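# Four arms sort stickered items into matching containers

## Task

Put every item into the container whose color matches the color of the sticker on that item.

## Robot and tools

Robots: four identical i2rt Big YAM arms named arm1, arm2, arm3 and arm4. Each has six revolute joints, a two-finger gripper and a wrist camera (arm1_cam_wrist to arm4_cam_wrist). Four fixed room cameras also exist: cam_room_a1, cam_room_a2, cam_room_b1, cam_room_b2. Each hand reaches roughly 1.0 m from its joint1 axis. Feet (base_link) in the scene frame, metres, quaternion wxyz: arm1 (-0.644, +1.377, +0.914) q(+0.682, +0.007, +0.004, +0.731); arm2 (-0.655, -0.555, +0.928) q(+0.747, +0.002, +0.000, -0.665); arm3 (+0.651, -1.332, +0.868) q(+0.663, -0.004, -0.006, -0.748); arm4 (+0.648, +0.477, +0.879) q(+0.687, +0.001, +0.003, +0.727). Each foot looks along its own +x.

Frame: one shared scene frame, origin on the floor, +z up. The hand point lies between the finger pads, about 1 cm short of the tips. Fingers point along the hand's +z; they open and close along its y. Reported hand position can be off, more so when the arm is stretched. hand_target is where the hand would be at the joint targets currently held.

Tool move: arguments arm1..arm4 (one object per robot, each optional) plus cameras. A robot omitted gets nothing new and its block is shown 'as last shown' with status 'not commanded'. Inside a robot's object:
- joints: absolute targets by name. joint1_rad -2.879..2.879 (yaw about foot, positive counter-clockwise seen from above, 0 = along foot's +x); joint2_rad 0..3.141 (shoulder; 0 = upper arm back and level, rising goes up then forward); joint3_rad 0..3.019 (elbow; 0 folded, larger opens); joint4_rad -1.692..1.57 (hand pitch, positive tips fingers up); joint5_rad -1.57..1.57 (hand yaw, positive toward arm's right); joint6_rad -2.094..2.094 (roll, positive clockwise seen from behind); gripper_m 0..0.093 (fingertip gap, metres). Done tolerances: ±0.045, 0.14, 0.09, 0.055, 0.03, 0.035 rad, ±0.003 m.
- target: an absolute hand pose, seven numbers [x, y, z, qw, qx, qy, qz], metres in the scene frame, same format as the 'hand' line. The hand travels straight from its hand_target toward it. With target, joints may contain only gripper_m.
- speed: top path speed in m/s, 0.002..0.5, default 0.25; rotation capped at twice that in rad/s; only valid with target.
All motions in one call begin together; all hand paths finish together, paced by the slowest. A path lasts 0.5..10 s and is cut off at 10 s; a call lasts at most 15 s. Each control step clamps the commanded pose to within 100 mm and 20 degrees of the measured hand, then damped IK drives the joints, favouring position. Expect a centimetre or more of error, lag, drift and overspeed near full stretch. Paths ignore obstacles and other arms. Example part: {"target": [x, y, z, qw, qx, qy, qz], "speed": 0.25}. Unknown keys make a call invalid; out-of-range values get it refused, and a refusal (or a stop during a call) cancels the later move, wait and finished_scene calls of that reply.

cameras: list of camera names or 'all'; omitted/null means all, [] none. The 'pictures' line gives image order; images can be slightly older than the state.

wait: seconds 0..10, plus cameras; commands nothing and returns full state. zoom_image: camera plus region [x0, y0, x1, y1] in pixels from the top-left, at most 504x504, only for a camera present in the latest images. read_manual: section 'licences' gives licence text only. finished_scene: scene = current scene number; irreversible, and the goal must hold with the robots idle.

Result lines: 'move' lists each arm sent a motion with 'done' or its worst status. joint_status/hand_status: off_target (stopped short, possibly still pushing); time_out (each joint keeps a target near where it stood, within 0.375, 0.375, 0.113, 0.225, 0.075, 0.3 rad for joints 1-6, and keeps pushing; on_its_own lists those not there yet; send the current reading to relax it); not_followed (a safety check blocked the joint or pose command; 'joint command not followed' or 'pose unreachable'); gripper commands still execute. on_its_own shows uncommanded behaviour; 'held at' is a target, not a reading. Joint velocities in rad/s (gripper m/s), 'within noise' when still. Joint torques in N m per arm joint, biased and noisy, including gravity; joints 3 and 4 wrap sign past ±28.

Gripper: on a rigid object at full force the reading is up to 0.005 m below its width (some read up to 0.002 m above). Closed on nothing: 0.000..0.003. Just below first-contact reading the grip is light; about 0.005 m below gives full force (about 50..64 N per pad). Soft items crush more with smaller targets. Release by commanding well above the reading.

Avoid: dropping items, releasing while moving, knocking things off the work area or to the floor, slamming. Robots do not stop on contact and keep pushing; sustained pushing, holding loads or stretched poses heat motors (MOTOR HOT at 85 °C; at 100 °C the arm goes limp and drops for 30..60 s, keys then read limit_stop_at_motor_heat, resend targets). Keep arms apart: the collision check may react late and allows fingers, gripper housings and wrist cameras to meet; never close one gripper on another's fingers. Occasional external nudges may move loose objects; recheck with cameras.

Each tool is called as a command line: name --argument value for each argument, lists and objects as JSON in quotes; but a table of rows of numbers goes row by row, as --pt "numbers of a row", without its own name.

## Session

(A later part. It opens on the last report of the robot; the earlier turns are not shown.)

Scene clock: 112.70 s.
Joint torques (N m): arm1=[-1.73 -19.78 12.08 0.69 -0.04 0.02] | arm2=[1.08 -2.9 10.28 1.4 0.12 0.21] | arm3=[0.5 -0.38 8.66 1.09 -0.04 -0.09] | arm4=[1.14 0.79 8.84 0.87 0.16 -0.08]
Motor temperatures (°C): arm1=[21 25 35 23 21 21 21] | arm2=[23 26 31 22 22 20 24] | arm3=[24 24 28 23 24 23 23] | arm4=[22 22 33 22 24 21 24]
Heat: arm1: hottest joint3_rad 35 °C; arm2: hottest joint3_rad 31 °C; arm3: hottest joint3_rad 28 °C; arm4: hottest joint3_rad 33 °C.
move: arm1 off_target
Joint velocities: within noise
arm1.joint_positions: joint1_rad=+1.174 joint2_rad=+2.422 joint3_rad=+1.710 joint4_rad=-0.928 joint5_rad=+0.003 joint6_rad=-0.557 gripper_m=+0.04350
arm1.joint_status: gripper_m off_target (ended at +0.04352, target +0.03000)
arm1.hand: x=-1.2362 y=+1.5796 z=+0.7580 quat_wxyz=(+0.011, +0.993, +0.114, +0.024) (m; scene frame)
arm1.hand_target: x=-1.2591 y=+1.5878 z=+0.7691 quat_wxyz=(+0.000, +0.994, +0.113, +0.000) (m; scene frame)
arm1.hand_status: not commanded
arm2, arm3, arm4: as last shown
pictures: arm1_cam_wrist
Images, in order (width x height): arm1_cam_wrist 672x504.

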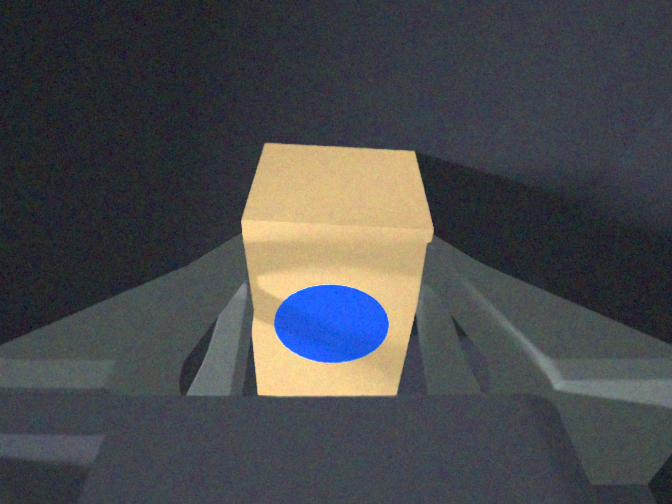

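move --arm1 '{"target":[-1.15,1.55,1.08,0,0.9936,0.1132,0]}' --arm2 '{"target":[-0.31,-0.62,1.07,0,0.3939,0.9191,0]}' --cameras '["arm1_cam_wrist","arm2_cam_wrist"]'

move --arm1 '{"joints":{"joint1_rad":-2.22,"joint2_rad":0.8,"joint3_rad":1.4,"joint4_rad":-1.6,"joint5_rad":0,"joint6_rad":0}}' --arm2 '{"target":[0.05,-0.70,1.06,0,0.3939,0.9191,0],"speed":0.2}' --cameras '["arm1_cam_wrist","arm2_cam_wrist","cam_room_b1"]'

Scene clock: 121.97 s.
Joint torques (N m): arm1=[-1.49 -15.38 12.22 -0.01 -0.11 0.08] | arm2=[0.21 -10.34 9.42 1.21 -0.11 0.22] | arm3=[0.56 -0.56 8.68 1.14 -0.05 -0.11] | arm4=[0.79 0.44 8.66 0.87 0.13 -0.07]
Motor temperatures (°C): arm1=[21 26 35 23 21 21 21] | arm2=[23 26 31 22 22 20 24] | arm3=[24 23 28 23 24 23 23] | arm4=[22 22 33 22 24 21 24]
Heat: arm1: hottest joint3_rad 35 °C; arm2: hottest joint3_rad 31 °C; arm3: hottest joint3_rad 28 °C; arm4: hottest joint3_rad 33 °C.
move: arm1 off_target; arm2 done
Joint velocities: within noise
arm1.joint_positions: joint1_rad=+1.174 joint2_rad=+1.795 joint3_rad=+1.541 joint4_rad=-1.357 joint5_rad=+0.003 joint6_rad=-0.557 gripper_m=+0.04348
arm1.joint_status: not commanded
arm1.hand: x=-1.1449 y=+1.5493 z=+1.0653 quat_wxyz=(+0.005, +0.993, +0.114, +0.011) (m; scene frame)
arm1.hand_target: x=-1.1497 y=+1.5500 z=+1.0800 quat_wxyz=(+0.000, +0.994, +0.113, +0.000) (m; scene frame)
arm1.hand_status: off_target (0.016 m and 1.4 deg from the pose sent, 0.335 m and 3.1 deg at the start)
arm2.joint_positions: joint1_rad=+1.280 joint2_rad=+1.311 joint3_rad=+0.982 joint4_rad=-1.247 joint5_rad=+0.007 joint6_rad=+0.613 gripper_m=+0.05292
arm2.joint_status: not commanded
arm2.hand: x=-0.3107 y=-0.6179 z=+1.0733 quat_wxyz=(+0.002, -0.383, -0.924, +0.002) (m; scene frame)
arm2.hand_target: x=-0.3101 y=-0.6200 z=+1.0700 quat_wxyz=(+0.000, -0.394, -0.919, +0.000) (m; scene frame)
arm2.hand_status: done (0.004 m and 1.3 deg from the pose sent, 0.334 m and 57.6 deg at the start)
arm3.joint_positions: joint1_rad=-2.239 joint2_rad=+0.605 joint3_rad=+1.103 joint4_rad=-1.294 joint5_rad=+0.001 joint6_rad=+0.005 gripper_m=+0.09403
arm3.joint_status: not commanded
arm3.hand: x=+0.4701 y=-1.1434 z=+1.2731 quat_wxyz=(+0.139, -0.855, +0.360, +0.346) (m; scene frame)
arm3.hand_target: x=+0.4737 y=-1.1434 z=+1.2720 quat_wxyz=(+0.141, -0.855, +0.363, +0.343) (m; scene frame)
arm3.hand_status: not commanded
arm4.joint_positions: joint1_rad=+0.917 joint2_rad=+0.596 joint3_rad=+1.094 joint4_rad=-1.289 joint5_rad=-0.002 joint6_rad=+0.012 gripper_m=+0.09402
arm4.joint_status: not commanded
arm4.hand: x=+0.4391 y=+0.6221 z=+1.2865 quat_wxyz=(-0.106, +0.882, -0.278, -0.366) (m; scene frame)
arm4.hand_target: x=+0.4395 y=+0.6214 z=+1.2868 quat_wxyz=(-0.108, +0.885, -0.272, -0.361) (m; scene frame)
arm4.hand_status: not commanded
pictures: arm1_cam_wrist, arm2_cam_wrist
Images, in order (width x height): arm1_cam_wrist 672x504, arm2_cam_wrist 672x504.

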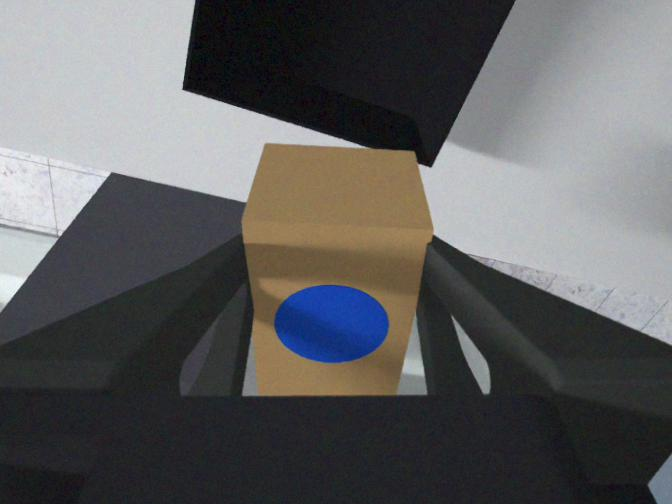

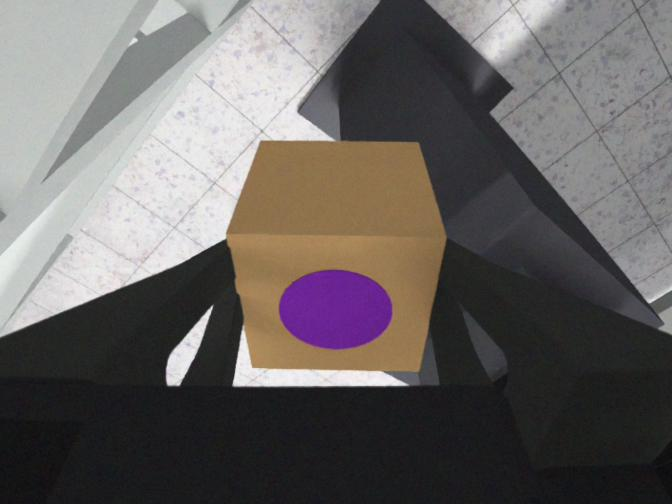

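Scene clock: 124.77 s.
Joint torques (N m): arm1=[-2.26 0.26 11.44 0.85 -0.08 0.07] | arm2=[-0.03 -24.29 15.64 0.09 -0.1 0.03] | arm3=[0.5 -0.5 8.68 1.1 -0.05 -0.09] | arm4=[1.08 0.56 8.8 0.84 0.17 -0.09]
Motor temperatures (°C): arm1=[21 26 35 23 21 21 22] | arm2=[23 26 32 22 22 20 24] | arm3=[24 23 28 23 24 23 23] | arm4=[22 22 33 22 24 21 24]
Heat: arm1: hottest joint3_rad 35 °C; arm2: hottest joint3_rad 32 °C; arm3: hottest joint3_rad 28 °C; arm4: hottest joint3_rad 33 °C.
move: arm1 done; arm2 off_target
Joint velocities: within noise
arm1.joint_positions: joint1_rad=-2.213 joint2_rad=+0.807 joint3_rad=+1.383 joint4_rad=-1.590 joint5_rad=+0.002 joint6_rad=-0.007 gripper_m=+0.04340
arm1.joint_status: all done
arm1.hand: x=-0.4196 y=+1.2348 z=+1.3604 quat_wxyz=(-0.255, -0.269, -0.925, +0.080) (m; scene frame)
arm1.hand_target: x=-0.4237 y=+1.2359 z=+1.3685 quat_wxyz=(-0.262, -0.274, -0.922, +0.082) (m; scene frame)
arm1.hand_status: not commanded
arm2.joint_positions: joint1_rad=+1.263 joint2_rad=+2.329 joint3_rad=+2.366 joint4_rad=-1.628 joint5_rad=+0.007 joint6_rad=+0.613 gripper_m=+0.05292
arm2.joint_status: not commanded
arm2.hand: x=+0.0398 y=-0.6916 z=+1.0558 quat_wxyz=(+0.009, -0.391, -0.920, +0.004) (m; scene frame)
arm2.hand_target: x=+0.0491 y=-0.7000 z=+1.0600 quat_wxyz=(-0.001, -0.394, -0.919, +0.000) (m; scene frame)
arm2.hand_status: off_target (0.014 m and 1.2 deg from the pose sent, 0.370 m and 1.4 deg at the start)
arm3, arm4: as last shown
pictures: arm1_cam_wrist, arm2_cam_wrist, cam_room_b1
Images, in order (width x height): arm1_cam_wrist 672x504, arm2_cam_wrist 672x504, cam_room_b1 672x504.

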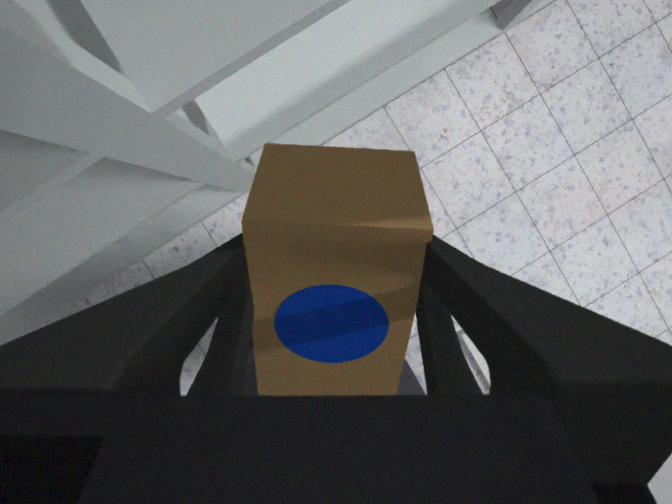

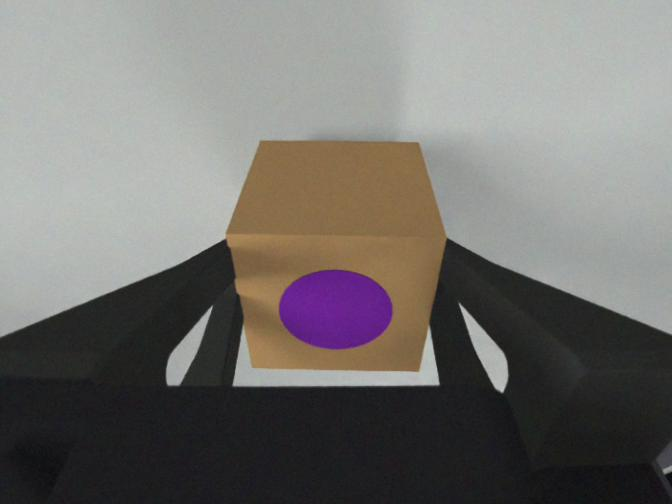

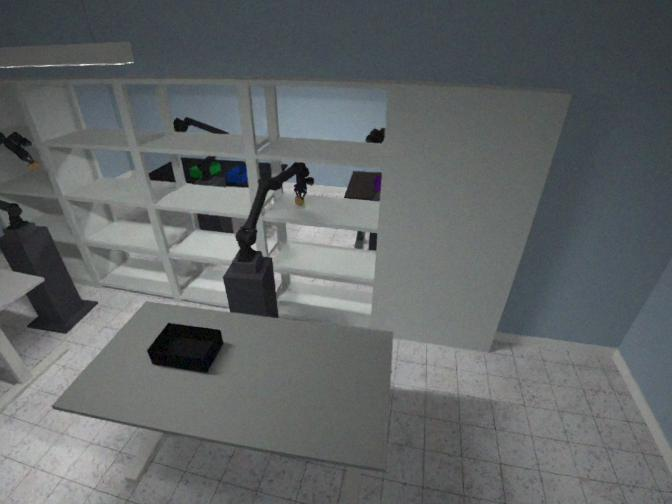

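move --arm1 '{"target":[-0.30,1.13,1.065,0,0.2932,0.9561,0],"speed":0.25}' --arm2 '{"target":[0.05,-0.70,1.032,0,0.3939,0.9191,0],"speed":0.06}' --cameras '["arm2_cam_wrist"]'

Scene clock: 130.43 s.
Joint torques (N m): arm1=[-2.84 -11.05 12.9 0.7 0.1 -0.07] | arm2=[-0.15 -24.53 9.48 1.32 -0.11 0.03] | arm3=[0.56 -0.5 8.65 1.09 -0.04 -0.1] | arm4=[0.91 0.73 8.77 0.77 0.13 -0.09]
Motor temperatures (°C): arm1=[21 26 34 23 21 21 22] | arm2=[23 26 32 22 22 20 24] | arm3=[24 23 28 23 24 23 23] | arm4=[22 22 33 22 24 21 24]
Heat: arm1: hottest joint3_rad 34 °C; arm2: hottest joint3_rad 32 °C; arm3: hottest joint3_rad 28 °C; arm4: hottest joint3_rad 33 °C.
move: arm1 off_target; arm2 off_target
Joint velocities: within noise
arm1.joint_positions: joint1_rad=-2.257 joint2_rad=+1.488 joint3_rad=+1.140 joint4_rad=-1.271 joint5_rad=-0.008 joint6_rad=-0.024 gripper_m=+0.04340
arm1.joint_status: not commanded
arm1.hand: x=-0.3105 y=+1.1432 z=+1.0460 quat_wxyz=(+0.030, -0.292, -0.956, -0.010) (m; scene frame)
arm1.hand_target: x=-0.3006 y=+1.1305 z=+1.0653 quat_wxyz=(+0.000, -0.293, -0.956, +0.000) (m; scene frame)
arm1.hand_status: off_target (0.025 m and 3.6 deg from the pose sent, 0.336 m and 31.1 deg at the start)
arm2.joint_positions: joint1_rad=+1.263 joint2_rad=+2.329 joint3_rad=+2.366 joint4_rad=-1.583 joint5_rad=+0.007 joint6_rad=+0.613 gripper_m=+0.05292
arm2.joint_status: not commanded
arm2.hand: x=+0.0505 y=-0.6937 z=+1.0558 quat_wxyz=(-0.013, -0.391, -0.920, -0.001) (m; scene frame)
arm2.hand_target: x=+0.0493 y=-0.6999 z=+1.0323 quat_wxyz=(+0.000, -0.394, -0.919, +0.000) (m; scene frame)
arm2.hand_status: off_target (0.025 m and 1.5 deg from the pose sent, 0.027 m and 1.2 deg at the start)
arm3, arm4: as last shown
pictures: arm2_cam_wrist
Images, in order (width x height): arm2_cam_wrist 672x504.

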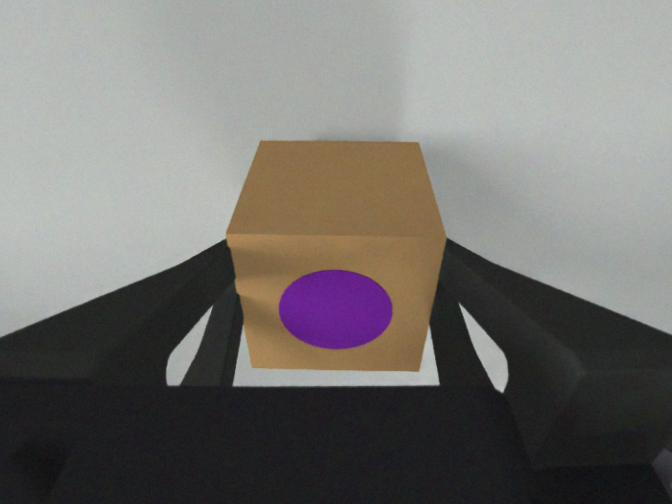

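move --arm1 '{"target":[-0.05,0.95,1.055,0,0.2932,0.9561,0],"speed":0.2}' --arm2 '{"target":[0.05,-0.70,1.018,0,0.3939,0.9191,0],"speed":0.06}' --cameras '["arm2_cam_wrist","arm1_cam_wrist"]'

Scene clock: 136.90 s.
Joint torques (N m): arm1=[-2.78 -21.83 16.36 -0.05 0.06 -0.04] | arm2=[-0.03 -24.53 8.9 1.68 0 0.03] | arm3=[0.44 -0.67 8.64 1.1 -0.04 -0.09] | arm4=[0.91 0.62 8.81 0.8 0.15 -0.1]
Motor temperatures (°C): arm1=[21 26 34 23 21 21 22] | arm2=[23 26 31 22 22 20 24] | arm3=[24 23 27 23 24 23 23] | arm4=[22 22 33 22 24 21 24]
Heat: arm1: hottest joint3_rad 34 °C; arm2: hottest joint3_rad 31 °C; arm3: hottest joint3_rad 27 °C; arm4: hottest joint3_rad 33 °C.
move: arm1 off_target; arm2 off_target
Joint velocities: within noise
arm1.joint_positions: joint1_rad=-2.257 joint2_rad=+2.383 joint3_rad=+2.472 joint4_rad=-1.684 joint5_rad=-0.008 joint6_rad=-0.024 gripper_m=+0.04340
arm1.joint_status: not commanded
arm1.hand: x=-0.0558 y=+0.9623 z=+1.0340 quat_wxyz=(+0.018, -0.292, -0.956, -0.006) (m; scene frame)
arm1.hand_target: x=-0.0512 y=+0.9509 z=+1.0549 quat_wxyz=(-0.005, -0.293, -0.956, +0.002) (m; scene frame)
arm1.hand_status: off_target (0.025 m and 2.2 deg from the pose sent, 0.324 m and 3.6 deg at the start; a joint's target at an end of its range on 21 of 73 steps)
arm2.joint_positions: joint1_rad=+1.263 joint2_rad=+2.329 joint3_rad=+2.338 joint4_rad=-1.555 joint5_rad=+0.005 joint6_rad=+0.613 gripper_m=+0.05292
arm2.joint_status: not commanded
arm2.hand: x=+0.0508 y=-0.6933 z=+1.0450 quat_wxyz=(-0.012, -0.391, -0.920, -0.002) (m; scene frame)
arm2.hand_target: x=+0.0492 y=-0.6998 z=+1.0184 quat_wxyz=(+0.000, -0.394, -0.919, +0.000) (m; scene frame)
arm2.hand_status: off_target (0.028 m and 1.5 deg from the pose sent, 0.038 m and 1.5 deg at the start)
arm3, arm4: as last shown
pictures: arm1_cam_wrist, arm2_cam_wrist
Images, in order (width x height): arm1_cam_wrist 672x504, arm2_cam_wrist 672x504.

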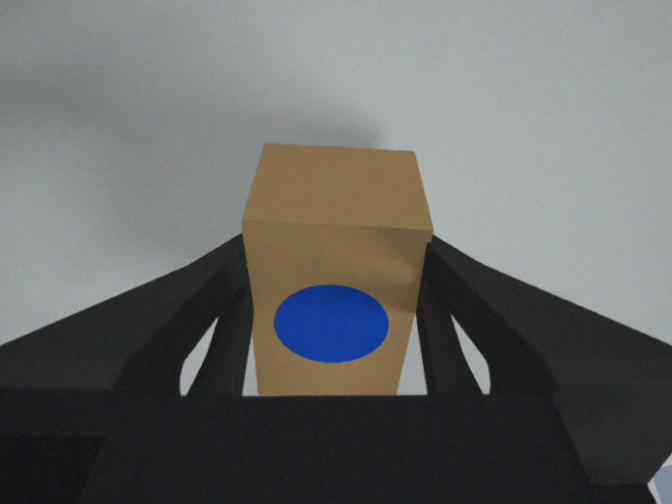

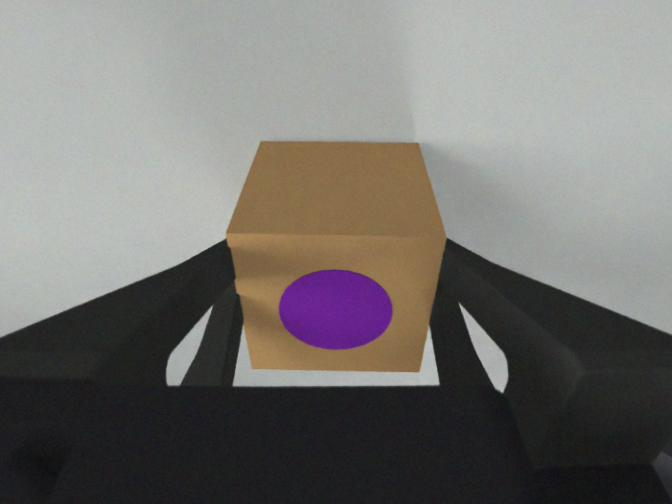

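move --arm1 '{"target":[-0.05,0.95,1.035,0,0.2932,0.9561,0],"speed":0.06}' --arm2 '{"target":[0.05,-0.70,1.004,0,0.3939,0.9191,0],"speed":0.06}' --cameras '["arm2_cam_wrist","arm1_cam_wrist","cam_room_b1"]'

Scene clock: 141.23 s.
Joint torques (N m): arm1=[-2.43 -21.01 12.7 0.75 0.05 -0.04] | arm2=[0.03 -23.53 7.82 2.24 0.18 0.03] | arm3=[0.56 -0.38 8.65 1.13 -0.04 -0.1] | arm4=[0.5 0.15 8.7 0.76 0.15 -0.11]
Motor temperatures (°C): arm1=[21 26 35 23 21 21 22] | arm2=[23 26 31 22 22 20 24] | arm3=[24 23 27 23 24 23 23] | arm4=[22 22 33 22 24 21 24]
Heat: arm1: hottest joint3_rad 35 °C; arm2: hottest joint3_rad 31 °C; arm3: hottest joint3_rad 27 °C; arm4: hottest joint3_rad 33 °C.
move: arm1 off_target; arm2 off_target
Joint velocities: within noise
arm1.joint_positions: joint1_rad=-2.257 joint2_rad=+2.383 joint3_rad=+2.472 joint4_rad=-1.672 joint5_rad=-0.008 joint6_rad=-0.024 gripper_m=+0.04340
arm1.joint_status: not commanded
arm1.hand: x=-0.0533 y=+0.9605 z=+1.0339 quat_wxyz=(+0.012, -0.292, -0.956, -0.004) (m; scene frame)
arm1.hand_target: x=-0.0503 y=+0.9502 z=+1.0351 quat_wxyz=(+0.000, -0.293, -0.956, +0.000) (m; scene frame)
arm1.hand_status: off_target (0.011 m and 1.5 deg from the pose sent, 0.014 m and 2.2 deg at the start)
arm2.joint_positions: joint1_rad=+1.263 joint2_rad=+2.319 joint3_rad=+2.314 joint4_rad=-1.534 joint5_rad=+0.000 joint6_rad=+0.613 gripper_m=+0.05292
arm2.joint_status: not commanded
arm2.hand: x=+0.0507 y=-0.6925 z=+1.0430 quat_wxyz=(-0.016, -0.391, -0.920, -0.005) (m; scene frame)
arm2.hand_target: x=+0.0482 y=-0.6994 z=+1.0048 quat_wxyz=(+0.000, -0.394, -0.919, +0.000) (m; scene frame)
arm2.hand_status: off_target (0.040 m and 1.9 deg from the pose sent, 0.042 m and 1.5 deg at the start)
arm3, arm4: as last shown
pictures: arm1_cam_wrist, arm2_cam_wrist, cam_room_b1
Images, in order (width x height): arm1_cam_wrist 672x504, arm2_cam_wrist 672x504, cam_room_b1 672x504.

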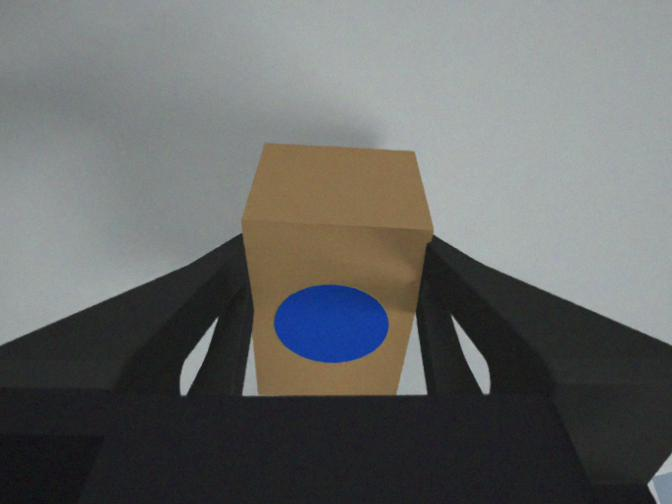

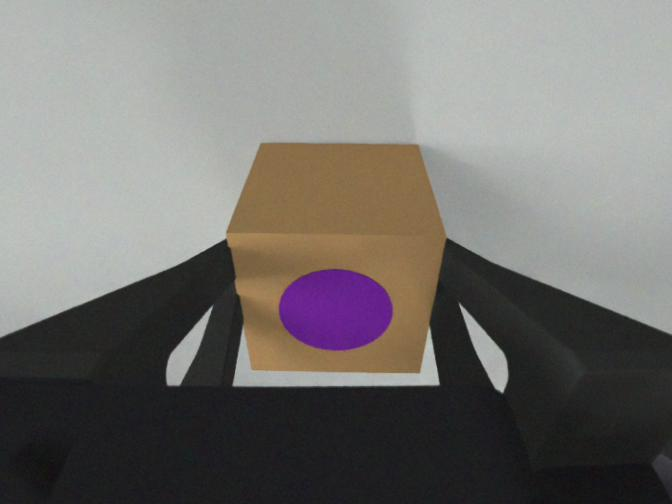

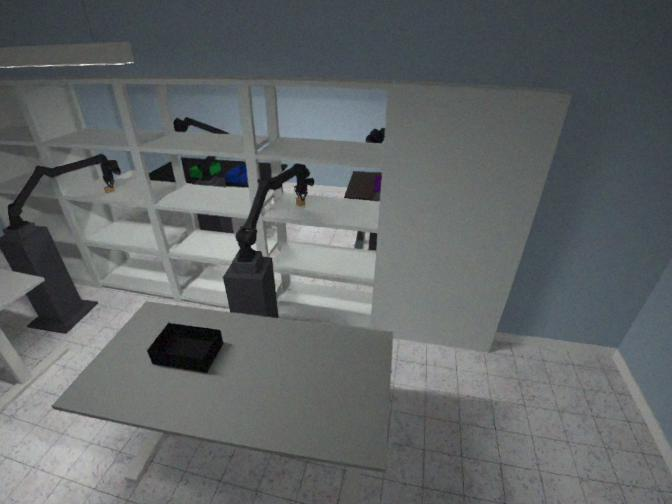

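move --arm1 '{"target":[-0.05,0.95,1.018,0,0.2932,0.9561,0],"speed":0.06}' --arm2 '{"target":[0.05,-0.70,1.036,0,0.3939,0.9191,0],"speed":0.06}' --cameras '["arm2_cam_wrist","arm1_cam_wrist"]'

move --arm2 '{"joints":{"gripper_m":0.08}}' --cameras '["arm2_cam_wrist"]'

Scene clock: 146.57 s.
Joint torques (N m): arm1=[-2.67 -21.83 9.43 1.1 0.03 -0.03] | arm2=[0.09 -23.47 14.15 -0.02 0.21 0.03] | arm3=[0.62 -0.62 8.64 1.1 -0.03 -0.1] | arm4=[1.14 0.5 8.85 0.77 0.13 -0.07]
Motor temperatures (°C): arm1=[21 27 36 23 21 21 22] | arm2=[23 26 31 22 22 20 24] | arm3=[24 23 27 23 24 23 23] | arm4=[22 22 33 22 24 21 24]
Heat: arm1: hottest joint3_rad 36 °C; arm2: hottest joint3_rad 31 °C; arm3: hottest joint3_rad 27 °C; arm4: hottest joint3_rad 33 °C.
move: arm1 off_target; arm2 off_target
Joint velocities: within noise
arm1.joint_positions: joint1_rad=-2.257 joint2_rad=+2.383 joint3_rad=+2.457 joint4_rad=-1.633 joint5_rad=-0.008 joint6_rad=-0.024 gripper_m=+0.04340
arm1.joint_status: not commanded
arm1.hand: x=-0.0482 y=+0.9570 z=+1.0278 quat_wxyz=(+0.001, -0.292, -0.956, -0.001) (m; scene frame)
arm1.hand_target: x=-0.0501 y=+0.9502 z=+1.0181 quat_wxyz=(+0.000, -0.293, -0.956, +0.000) (m; scene frame)
arm1.hand_status: off_target (0.012 m and 0.2 deg from the pose sent, 0.019 m and 1.5 deg at the start)
arm2.joint_positions: joint1_rad=+1.263 joint2_rad=+2.318 joint3_rad=+2.316 joint4_rad=-1.559 joint5_rad=+0.000 joint6_rad=+0.613 gripper_m=+0.05292
arm2.joint_status: not commanded
arm2.hand: x=+0.0450 y=-0.6913 z=+1.0447 quat_wxyz=(-0.005, -0.391, -0.920, -0.003) (m; scene frame)
arm2.hand_target: x=+0.0494 y=-0.6998 z=+1.0358 quat_wxyz=(-0.001, -0.394, -0.919, +0.000) (m; scene frame)
arm2.hand_status: off_target (0.013 m and 0.7 deg from the pose sent, 0.010 m and 1.9 deg at the start)
arm3, arm4: as last shown
pictures: arm1_cam_wrist, arm2_cam_wrist
Images, in order (width x height): arm1_cam_wrist 672x504, arm2_cam_wrist 672x504.

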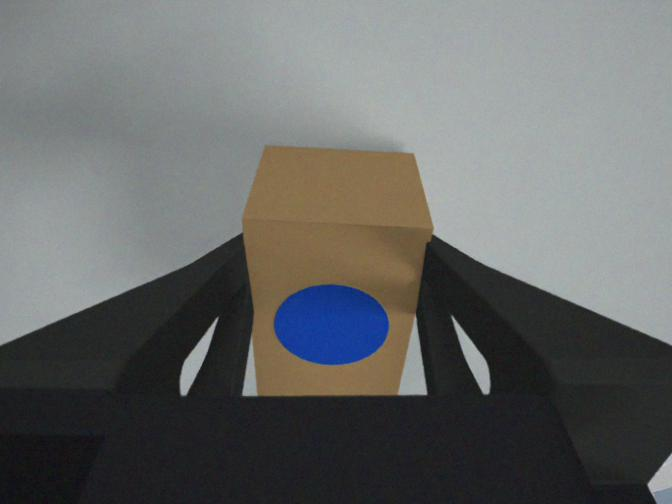

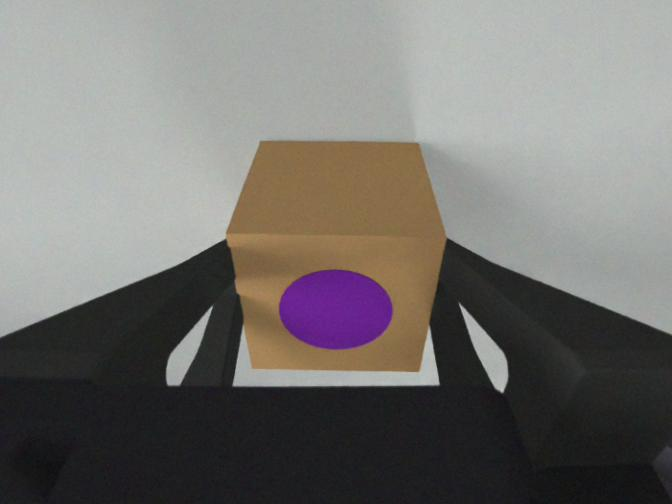

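Scene clock: 147.10 s.
Joint torques (N m): arm1=[-2.78 -21.19 9.32 1.21 0.06 -0.05] | arm2=[0.15 -23.47 14.13 0.16 0.19 0.03] | arm3=[0.5 -0.67 8.65 1.11 -0.05 -0.11] | arm4=[0.97 0.5 8.8 0.92 0.17 -0.09]
Motor temperatures (°C): arm1=[21 27 35 23 21 21 22] | arm2=[23 26 31 22 22 20 24] | arm3=[24 23 27 23 24 23 23] | arm4=[22 22 33 22 24 21 24]
Heat: arm1: hottest joint3_rad 35 °C; arm2: hottest joint3_rad 31 °C; arm3: hottest joint3_rad 27 °C; arm4: hottest joint3_rad 33 °C.
move: arm2 done
Joint velocities: within noise
arm1, arm3, arm4: as last shown
arm2.joint_positions: joint1_rad=+1.263 joint2_rad=+2.318 joint3_rad=+2.316 joint4_rad=-1.563 joint5_rad=+0.000 joint6_rad=+0.613 gripper_m=+0.07993
arm2.joint_status: all done
arm2.hand: x=+0.0441 y=-0.6912 z=+1.0444 quat_wxyz=(-0.003, -0.391, -0.920, -0.002) (m; scene frame)
arm2.hand_target: x=+0.0494 y=-0.6998 z=+1.0360 quat_wxyz=(-0.001, -0.394, -0.919, +0.000) (m; scene frame)
arm2.hand_status: not commanded
pictures: arm2_cam_wrist
Images, in order (width x height): arm2_cam_wrist 672x504.

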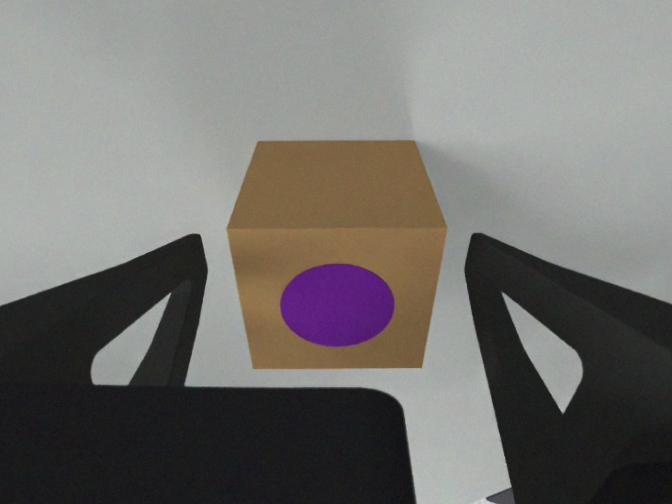

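move --arm1 '{"target":[-0.05,0.95,1.003,0,0.2932,0.9561,0],"speed":0.06}' --arm2 '{"target":[0.047,-0.695,1.085,0,0.3939,0.9191,0],"joints":{"gripper_m":0.093},"speed":0.12}' --cameras '["arm2_cam_wrist","arm1_cam_wrist"]'

Scene clock: 152.70 s.
Joint torques (N m): arm1=[-2.9 -20.54 8.7 1.51 0.07 -0.04] | arm2=[0.44 -24.7 14.65 0.14 0.2 0.1] | arm3=[0.38 -0.56 8.64 1.14 -0.04 -0.1] | arm4=[1.03 0.56 8.91 0.68 0.15 -0.07]
Motor temperatures (°C): arm1=[21 28 35 23 21 21 22] | arm2=[23 27 32 22 22 20 24] | arm3=[24 23 27 23 24 23 23] | arm4=[22 21 33 22 24 21 24]
Heat: arm1: hottest joint3_rad 35 °C; arm2: hottest joint3_rad 32 °C; arm3: hottest joint3_rad 27 °C; arm4: hottest joint3_rad 33 °C.
move: arm1 off_target; arm2 done
Joint velocities: within noise
arm1.joint_positions: joint1_rad=-2.257 joint2_rad=+2.365 joint3_rad=+2.420 joint4_rad=-1.600 joint5_rad=-0.008 joint6_rad=-0.024 gripper_m=+0.04340
arm1.joint_status: not commanded
arm1.hand: x=-0.0481 y=+0.9569 z=+1.0264 quat_wxyz=(-0.006, -0.292, -0.956, +0.001) (m; scene frame)
arm1.hand_target: x=-0.0506 y=+0.9506 z=+1.0032 quat_wxyz=(+0.000, -0.293, -0.956, +0.000) (m; scene frame)
arm1.hand_status: off_target (0.024 m and 0.7 deg from the pose sent, 0.026 m and 0.2 deg at the start)
arm2.joint_positions: joint1_rad=+1.263 joint2_rad=+2.318 joint3_rad=+2.411 joint4_rad=-1.670 joint5_rad=+0.000 joint6_rad=+0.613 gripper_m=+0.09290
arm2.joint_status: all done
arm2.hand: x=+0.0396 y=-0.6904 z=+1.0807 quat_wxyz=(+0.003, -0.391, -0.920, -0.001) (m; scene frame)
arm2.hand_target: x=+0.0464 y=-0.6948 z=+1.0849 quat_wxyz=(-0.005, -0.394, -0.919, -0.001) (m; scene frame)
arm2.hand_status: done (0.010 m and 0.5 deg from the pose sent, 0.041 m and 0.5 deg at the start; a joint's target at an end of its range on 16 of 29 steps)
arm3, arm4: as last shown
pictures: arm1_cam_wrist, arm2_cam_wrist
Images, in order (width x height): arm1_cam_wrist 672x504, arm2_cam_wrist 672x504.

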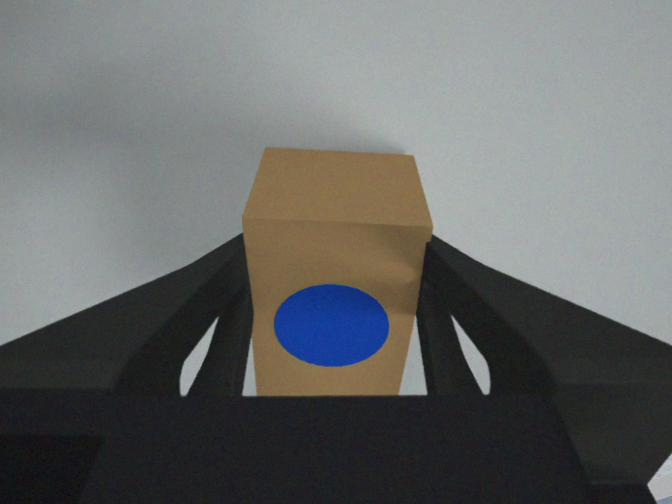

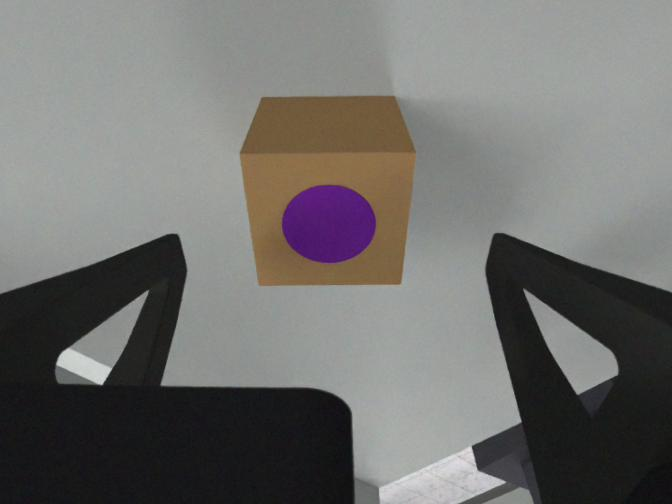

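move --arm1 '{"target":[-0.05,0.95,1.026,0,0.2932,0.9561,0],"speed":0.06}' --arm2 '{"target":[0.045,-0.695,1.125,0,0.3939,0.9191,0],"speed":0.12}' --cameras '["arm2_cam_wrist","arm1_cam_wrist"]'

move --arm1 '{"joints":{"gripper_m":0.075}}' --cameras '["arm1_cam_wrist"]'

Scene clock: 159.13 s.
Joint torques (N m): arm1=[-2.73 -20.01 13.97 -0.02 0.07 -0.02] | arm2=[0.38 -27.16 14.58 0.2 0.2 0.09] | arm3=[0.62 -0.56 8.64 1.1 -0.04 -0.09] | arm4=[1.26 0.91 8.83 0.75 0.16 -0.07]
Motor temperatures (°C): arm1=[21 27 34 23 21 21 22] | arm2=[23 27 32 22 22 20 24] | arm3=[24 23 27 23 24 23 23] | arm4=[22 21 33 22 24 21 24]
Heat: arm1: hottest joint3_rad 34 °C; arm2: hottest joint3_rad 32 °C; arm3: hottest joint3_rad 27 °C; arm4: hottest joint3_rad 33 °C.
move: arm1 done; arm2 off_target
Joint velocities: within noise
arm1.joint_positions: joint1_rad=-2.257 joint2_rad=+2.365 joint3_rad=+2.426 joint4_rad=-1.617 joint5_rad=-0.008 joint6_rad=-0.025 gripper_m=+0.04340
arm1.joint_status: not commanded
arm1.hand: x=-0.0504 y=+0.9585 z=+1.0288 quat_wxyz=(-0.001, -0.292, -0.956, +0.000) (m; scene frame)
arm1.hand_target: x=-0.0503 y=+0.9503 z=+1.0260 quat_wxyz=(-0.001, -0.293, -0.956, +0.000) (m; scene frame)
arm1.hand_status: done (0.009 m and 0.2 deg from the pose sent, 0.007 m and 0.7 deg at the start)
arm2.joint_positions: joint1_rad=+1.263 joint2_rad=+2.290 joint3_rad=+2.411 joint4_rad=-1.670 joint5_rad=+0.000 joint6_rad=+0.613 gripper_m=+0.09290
arm2.joint_status: not commanded
arm2.hand: x=+0.0388 y=-0.6903 z=+1.1000 quat_wxyz=(-0.011, -0.391, -0.920, -0.004) (m; scene frame)
arm2.hand_target: x=+0.0436 y=-0.6946 z=+1.1246 quat_wxyz=(-0.033, -0.394, -0.919, -0.007) (m; scene frame)
arm2.hand_status: off_target (0.026 m and 1.4 deg from the pose sent, 0.045 m and 0.5 deg at the start; a joint's target at an end of its range on 32 of 33 steps)
arm3.joint_positions: joint1_rad=-2.239 joint2_rad=+0.605 joint3_rad=+1.103 joint4_rad=-1.294 joint5_rad=+0.001 joint6_rad=+0.005 gripper_m=+0.09403
arm3.joint_status: not commanded
arm3.hand: x=+0.4701 y=-1.1434 z=+1.2731 quat_wxyz=(+0.139, -0.855, +0.360, +0.346) (m; scene frame)
arm3.hand_target: x=+0.4737 y=-1.1434 z=+1.2720 quat_wxyz=(+0.141, -0.855, +0.363, +0.343) (m; scene frame)
arm3.hand_status: not commanded
arm4.joint_positions: joint1_rad=+0.917 joint2_rad=+0.596 joint3_rad=+1.094 joint4_rad=-1.289 joint5_rad=-0.002 joint6_rad=+0.012 gripper_m=+0.09402
arm4.joint_status: not commanded
arm4.hand: x=+0.4391 y=+0.6221 z=+1.2865 quat_wxyz=(-0.106, +0.882, -0.278, -0.366) (m; scene frame)
arm4.hand_target: x=+0.4395 y=+0.6214 z=+1.2868 quat_wxyz=(-0.108, +0.885, -0.272, -0.361) (m; scene frame)
arm4.hand_status: not commanded
pictures: arm1_cam_wrist, arm2_cam_wrist
Images, in order (width x height): arm1_cam_wrist 672x504, arm2_cam_wrist 672x504.

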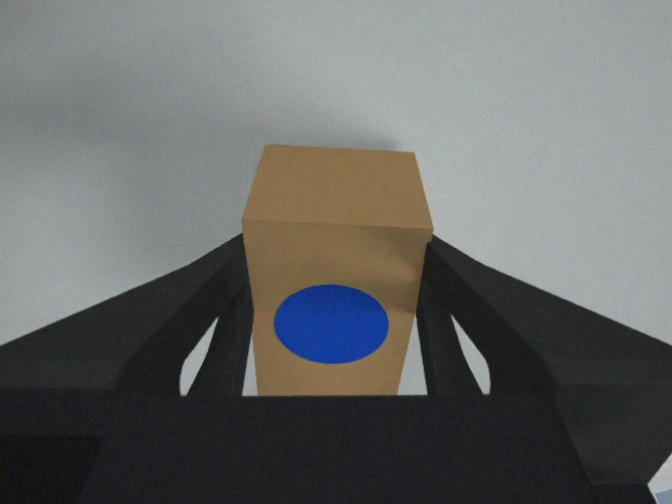

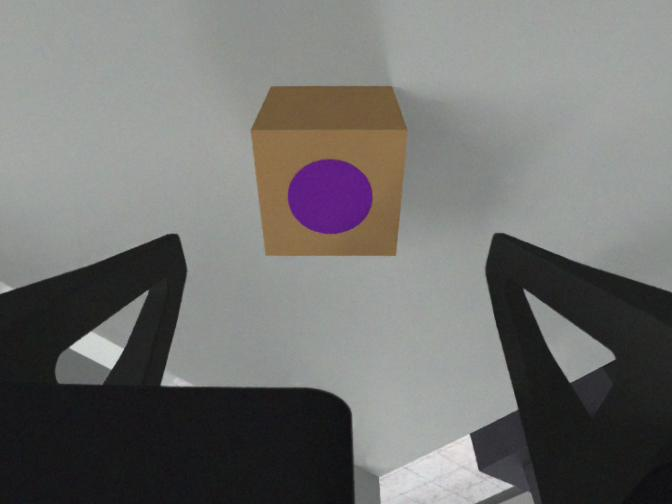

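Scene clock: 159.73 s.
Joint torques (N m): arm1=[-1.85 -20.89 14.01 -0.01 0.11 -0.03] | arm2=[0.44 -27.05 14.54 0.17 0.2 0.09] | arm3=[0.38 -0.62 8.68 1.11 -0.04 -0.1] | arm4=[0.91 0.09 8.73 0.77 0.12 -0.07]
Motor temperatures (°C): arm1=[21 27 34 23 21 21 22] | arm2=[23 27 32 22 22 20 24] | arm3=[24 23 27 23 24 23 23] | arm4=[22 21 33 22 24 21 24]
Heat: arm1: hottest joint3_rad 34 °C; arm2: hottest joint3_rad 32 °C; arm3: hottest joint3_rad 27 °C; arm4: hottest joint3_rad 33 °C.
move: arm1 done
Joint velocities: within noise
arm1.joint_positions: joint1_rad=-2.257 joint2_rad=+2.373 joint3_rad=+2.426 joint4_rad=-1.619 joint5_rad=-0.008 joint6_rad=-0.025 gripper_m=+0.07496
arm1.joint_status: all done
arm1.hand: x=-0.0511 y=+0.9590 z=+1.0227 quat_wxyz=(+0.005, -0.292, -0.956, -0.002) (m; scene frame)
arm1.hand_target: x=-0.0502 y=+0.9503 z=+1.0258 quat_wxyz=(-0.001, -0.293, -0.956, +0.000) (m; scene frame)
arm1.hand_status: not commanded
arm2, arm3, arm4: as last shown
pictures: arm1_cam_wrist
Images, in order (width x height): arm1_cam_wrist 672x504.

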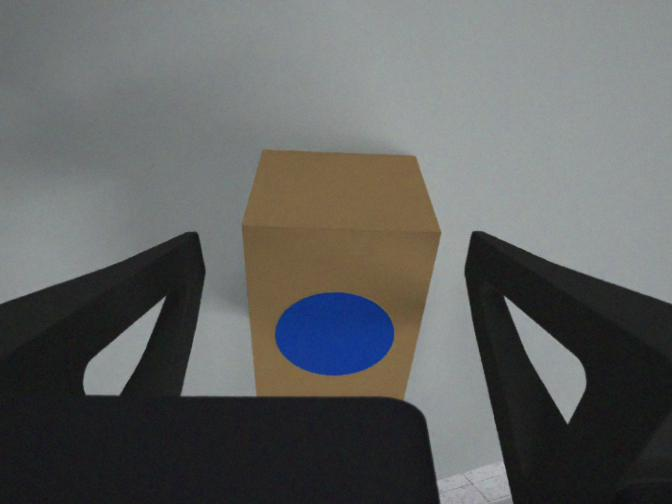

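move --arm1 '{"target":[-0.05,0.952,1.09,0,0.2932,0.9561,0],"joints":{"gripper_m":0.093},"speed":0.12}' --arm2 '{"target":[-0.33,-0.62,1.13,0,0.3939,0.9191,0],"speed":0.25}' --cameras '["arm1_cam_wrist"]'

move --arm1 '{"target":[-0.32,1.13,1.11,0,0.2932,0.9561,0],"speed":0.25}' --arm2 '{"joints":{"joint2_rad":0.6,"joint3_rad":0.9,"joint4_rad":-1.0}}' --cameras '["arm1_cam_wrist","cam_room_b1","cam_room_b2"]'

Scene clock: 167.87 s.
Joint torques (N m): arm1=[-2.61 -24.59 15.21 0.12 0.09 -0.02] | arm2=[0.73 -9.17 9.5 0.36 0.21 0.11] | arm3=[0.38 -0.62 8.64 1.07 -0.04 -0.1] | arm4=[1.14 0.91 8.85 0.85 0.15 -0.07]
Motor temperatures (°C): arm1=[21 28 35 23 21 21 22] | arm2=[23 28 32 22 22 20 23] | arm3=[24 23 27 23 24 23 23] | arm4=[22 21 33 22 24 21 24]
Heat: arm1: hottest joint3_rad 35 °C; arm2: hottest joint3_rad 32 °C; arm3: hottest joint3_rad 27 °C; arm4: hottest joint3_rad 33 °C.
move: arm1 off_target; arm2 done
Joint velocities: within noise
arm1.joint_positions: joint1_rad=-2.257 joint2_rad=+2.367 joint3_rad=+2.478 joint4_rad=-1.685 joint5_rad=-0.008 joint6_rad=-0.025 gripper_m=+0.09293
arm1.joint_status: all done
arm1.hand: x=-0.0548 y=+0.9618 z=+1.0471 quat_wxyz=(+0.008, -0.292, -0.956, -0.003) (m; scene frame)
arm1.hand_target: x=-0.0520 y=+0.9536 z=+1.0893 quat_wxyz=(-0.027, -0.293, -0.956, +0.009) (m; scene frame)
arm1.hand_status: off_target (0.044 m and 1.0 deg from the pose sent, 0.068 m and 0.6 deg at the start; a joint's target at an end of its range on 44 of 64 steps)
arm2.joint_positions: joint1_rad=+1.263 joint2_rad=+1.215 joint3_rad=+1.067 joint4_rad=-1.400 joint5_rad=+0.000 joint6_rad=+0.613 gripper_m=+0.09290
arm2.joint_status: not commanded
arm2.hand: x=-0.3246 y=-0.6203 z=+1.1358 quat_wxyz=(-0.012, -0.391, -0.920, -0.004) (m; scene frame)
arm2.hand_target: x=-0.3300 y=-0.6200 z=+1.1301 quat_wxyz=(+0.000, -0.394, -0.919, +0.000) (m; scene frame)
arm2.hand_status: done (0.008 m and 1.5 deg from the pose sent, 0.377 m and 1.4 deg at the start)
arm3, arm4: as last shown
pictures: arm1_cam_wrist
Images, in order (width x height): arm1_cam_wrist 672x504.

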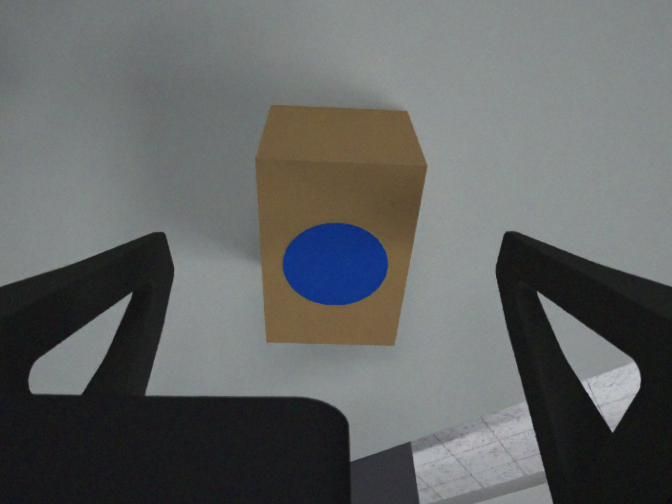

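Scene clock: 169.73 s.
Joint torques (N m): arm1=[-2.37 -8.41 10.45 0.66 0.09 -0.06] | arm2=[0.62 -0.73 11.45 3.08 0.19 0.09] | arm3=[0.62 -0.62 8.7 1.14 -0.04 -0.1] | arm4=[1.08 0.79 8.75 0.88 0.14 -0.08]
Motor temperatures (°C): arm1=[21 28 35 23 21 21 22] | arm2=[23 28 32 22 22 20 23] | arm3=[24 23 27 23 24 23 23] | arm4=[22 21 33 22 24 21 24]
Heat: arm1: hottest joint3_rad 35 °C; arm2: hottest joint3_rad 32 °C; arm3: hottest joint3_rad 27 °C; arm4: hottest joint3_rad 33 °C.
move: arm1 done; arm2 done
Joint velocities: arm1=[within noise] | arm2=[within noise] | arm3=[within noise] | arm4=[-0.024 -0.015 -0.017 0.002 0.037 -0.183 0]
arm1.joint_positions: joint1_rad=-2.287 joint2_rad=+1.401 joint3_rad=+1.223 joint4_rad=-1.383 joint5_rad=-0.008 joint6_rad=-0.054 gripper_m=+0.09293
arm1.joint_status: not commanded
arm1.hand: x=-0.3188 y=+1.1344 z=+1.1099 quat_wxyz=(+0.002, -0.293, -0.956, -0.001) (m; scene frame)
arm1.hand_target: x=-0.3200 y=+1.1300 z=+1.1100 quat_wxyz=(+0.000, -0.293, -0.956, +0.000) (m; scene frame)
arm1.hand_status: done (0.005 m and 0.3 deg from the pose sent, 0.320 m and 1.0 deg at the start)
arm2.joint_positions: joint1_rad=+1.263 joint2_rad=+0.592 joint3_rad=+0.900 joint4_rad=-1.019 joint5_rad=+0.000 joint6_rad=+0.613 gripper_m=+0.09290
arm2.joint_status: all done
arm2.hand: x=-0.3655 y=-0.6129 z=+1.2819 quat_wxyz=(-0.408, -0.356, -0.836, -0.089) (m; scene frame)
arm2.hand_target: x=-0.3608 y=-0.6145 z=+1.2835 quat_wxyz=(-0.413, -0.358, -0.833, -0.090) (m; scene frame)
arm2.hand_status: not commanded
arm3, arm4: as last shown
pictures: arm1_cam_wrist, cam_room_b1, cam_room_b2
Images, in order (width x height): arm1_cam_wrist 672x504, cam_room_b1 672x504, cam_room_b2 672x504.

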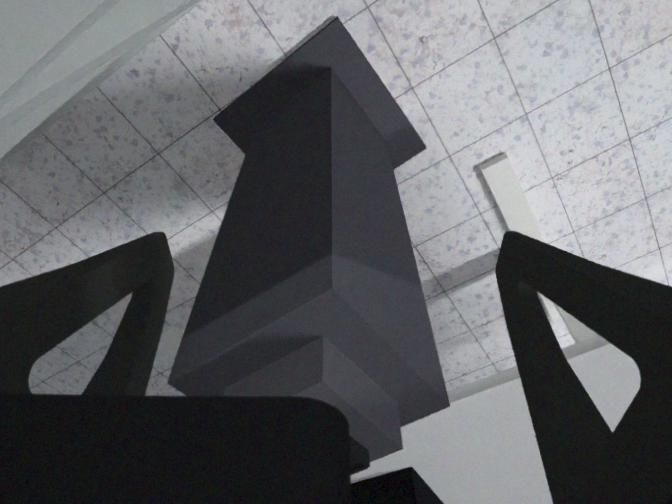

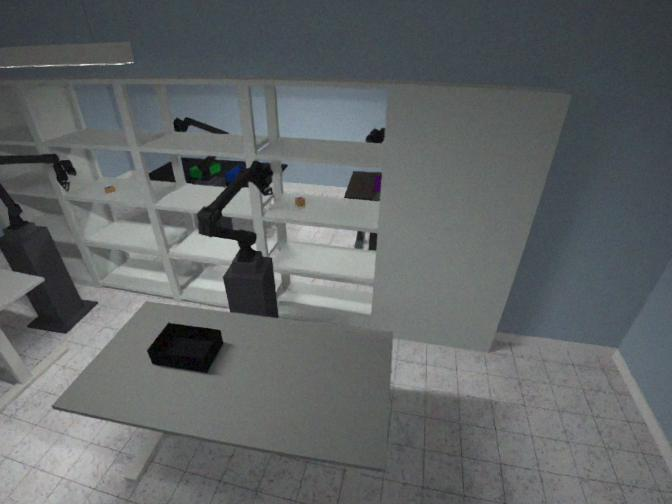

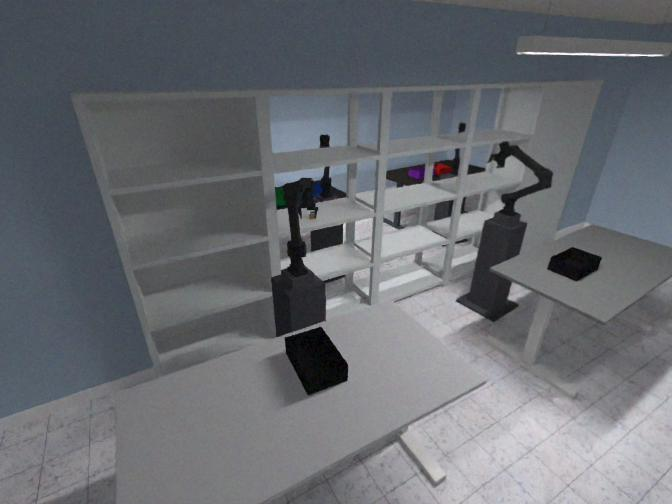

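move --arm3 '{"target":[0.115,-0.765,1.145,-0.1665,0.8329,-0.3571,-0.3884],"speed":0.25}' --arm4 '{"target":[0.015,0.927,1.12,-0.1239,0.8664,-0.2657,-0.4040],"speed":0.25}' --cameras '["arm3_cam_wrist","arm4_cam_wrist"]'

Scene clock: 178.80 s.
Joint torques (N m): arm1=[-2.43 -8.47 10.41 0.58 0.04 -0.08] | arm2=[0.73 -0.85 11.47 3.04 0.19 0.08] | arm3=[0.44 -22.77 14.49 1.36 0.11 -0.12] | arm4=[0.5 -21.25 12.96 1.32 -0.07 -0.09]
Motor temperatures (°C): arm1=[21 28 35 23 21 21 22] | arm2=[23 27 33 22 22 20 23] | arm3=[24 23 28 23 24 23 23] | arm4=[22 21 34 22 24 21 24]
Heat: arm1: hottest joint3_rad 35 °C; arm2: hottest joint3_rad 33 °C; arm3: hottest joint3_rad 28 °C; arm4: hottest joint3_rad 34 °C.
move: arm3 off_target; arm4 off_target
Joint velocities: within noise
arm1, arm2: as last shown
arm1.hand: x=-0.3188 y=+1.1344 z=+1.1099 quat_wxyz=(+0.002, -0.292, -0.956, -0.001) (m; scene frame)
arm3.joint_positions: joint1_rad=-2.243 joint2_rad=+1.885 joint3_rad=+1.754 joint4_rad=-0.612 joint5_rad=+0.005 joint6_rad=+0.002 gripper_m=+0.09403
arm3.joint_status: not commanded
arm3.hand: x=+0.1161 y=-0.7833 z=+1.1129 quat_wxyz=(+0.152, -0.845, +0.358, +0.367) (m; scene frame)
arm3.hand_target: x=+0.1165 y=-0.7666 z=+1.1450 quat_wxyz=(+0.167, -0.833, +0.357, +0.389) (m; scene frame)
arm3.hand_status: off_target (0.037 m and 3.3 deg from the pose sent, 0.534 m and 6.3 deg at the start)
arm4.joint_positions: joint1_rad=+0.903 joint2_rad=+1.895 joint3_rad=+1.674 joint4_rad=-0.527 joint5_rad=-0.010 joint6_rad=-0.005 gripper_m=+0.09402
arm4.joint_status: not commanded
arm4.hand: x=+0.0257 y=+0.9131 z=+1.0975 quat_wxyz=(-0.115, +0.875, -0.272, -0.384) (m; scene frame)
arm4.hand_target: x=+0.0166 y=+0.9261 z=+1.1202 quat_wxyz=(-0.124, +0.866, -0.266, -0.404) (m; scene frame)
arm4.hand_status: off_target (0.029 m and 2.8 deg from the pose sent, 0.548 m and 5.3 deg at the start)
pictures: arm3_cam_wrist, arm4_cam_wrist
Images, in order (width x height): arm3_cam_wrist 672x504, arm4_cam_wrist 672x504.

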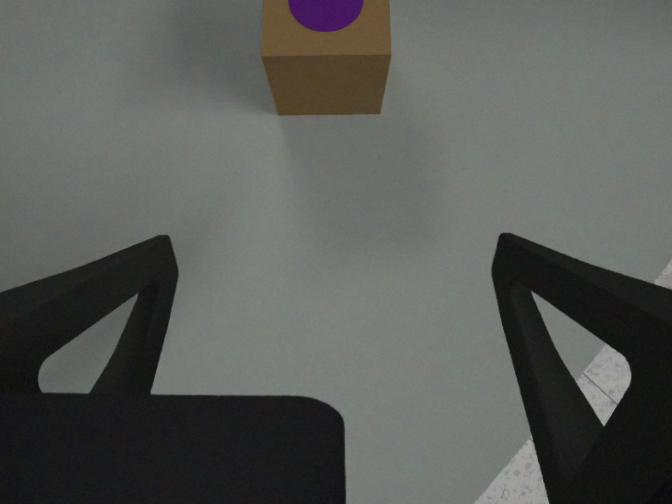

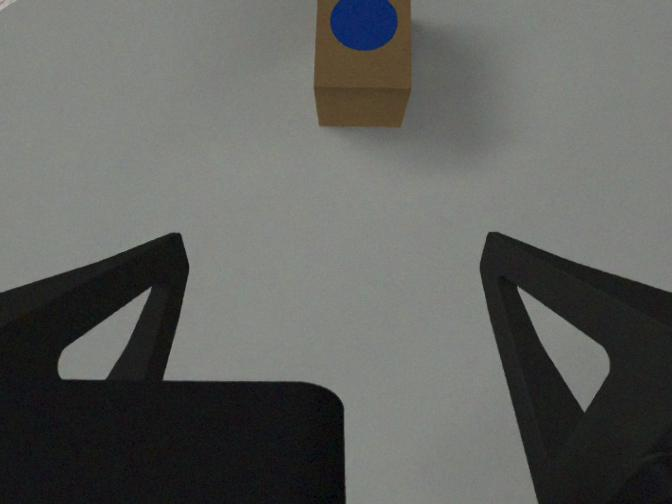

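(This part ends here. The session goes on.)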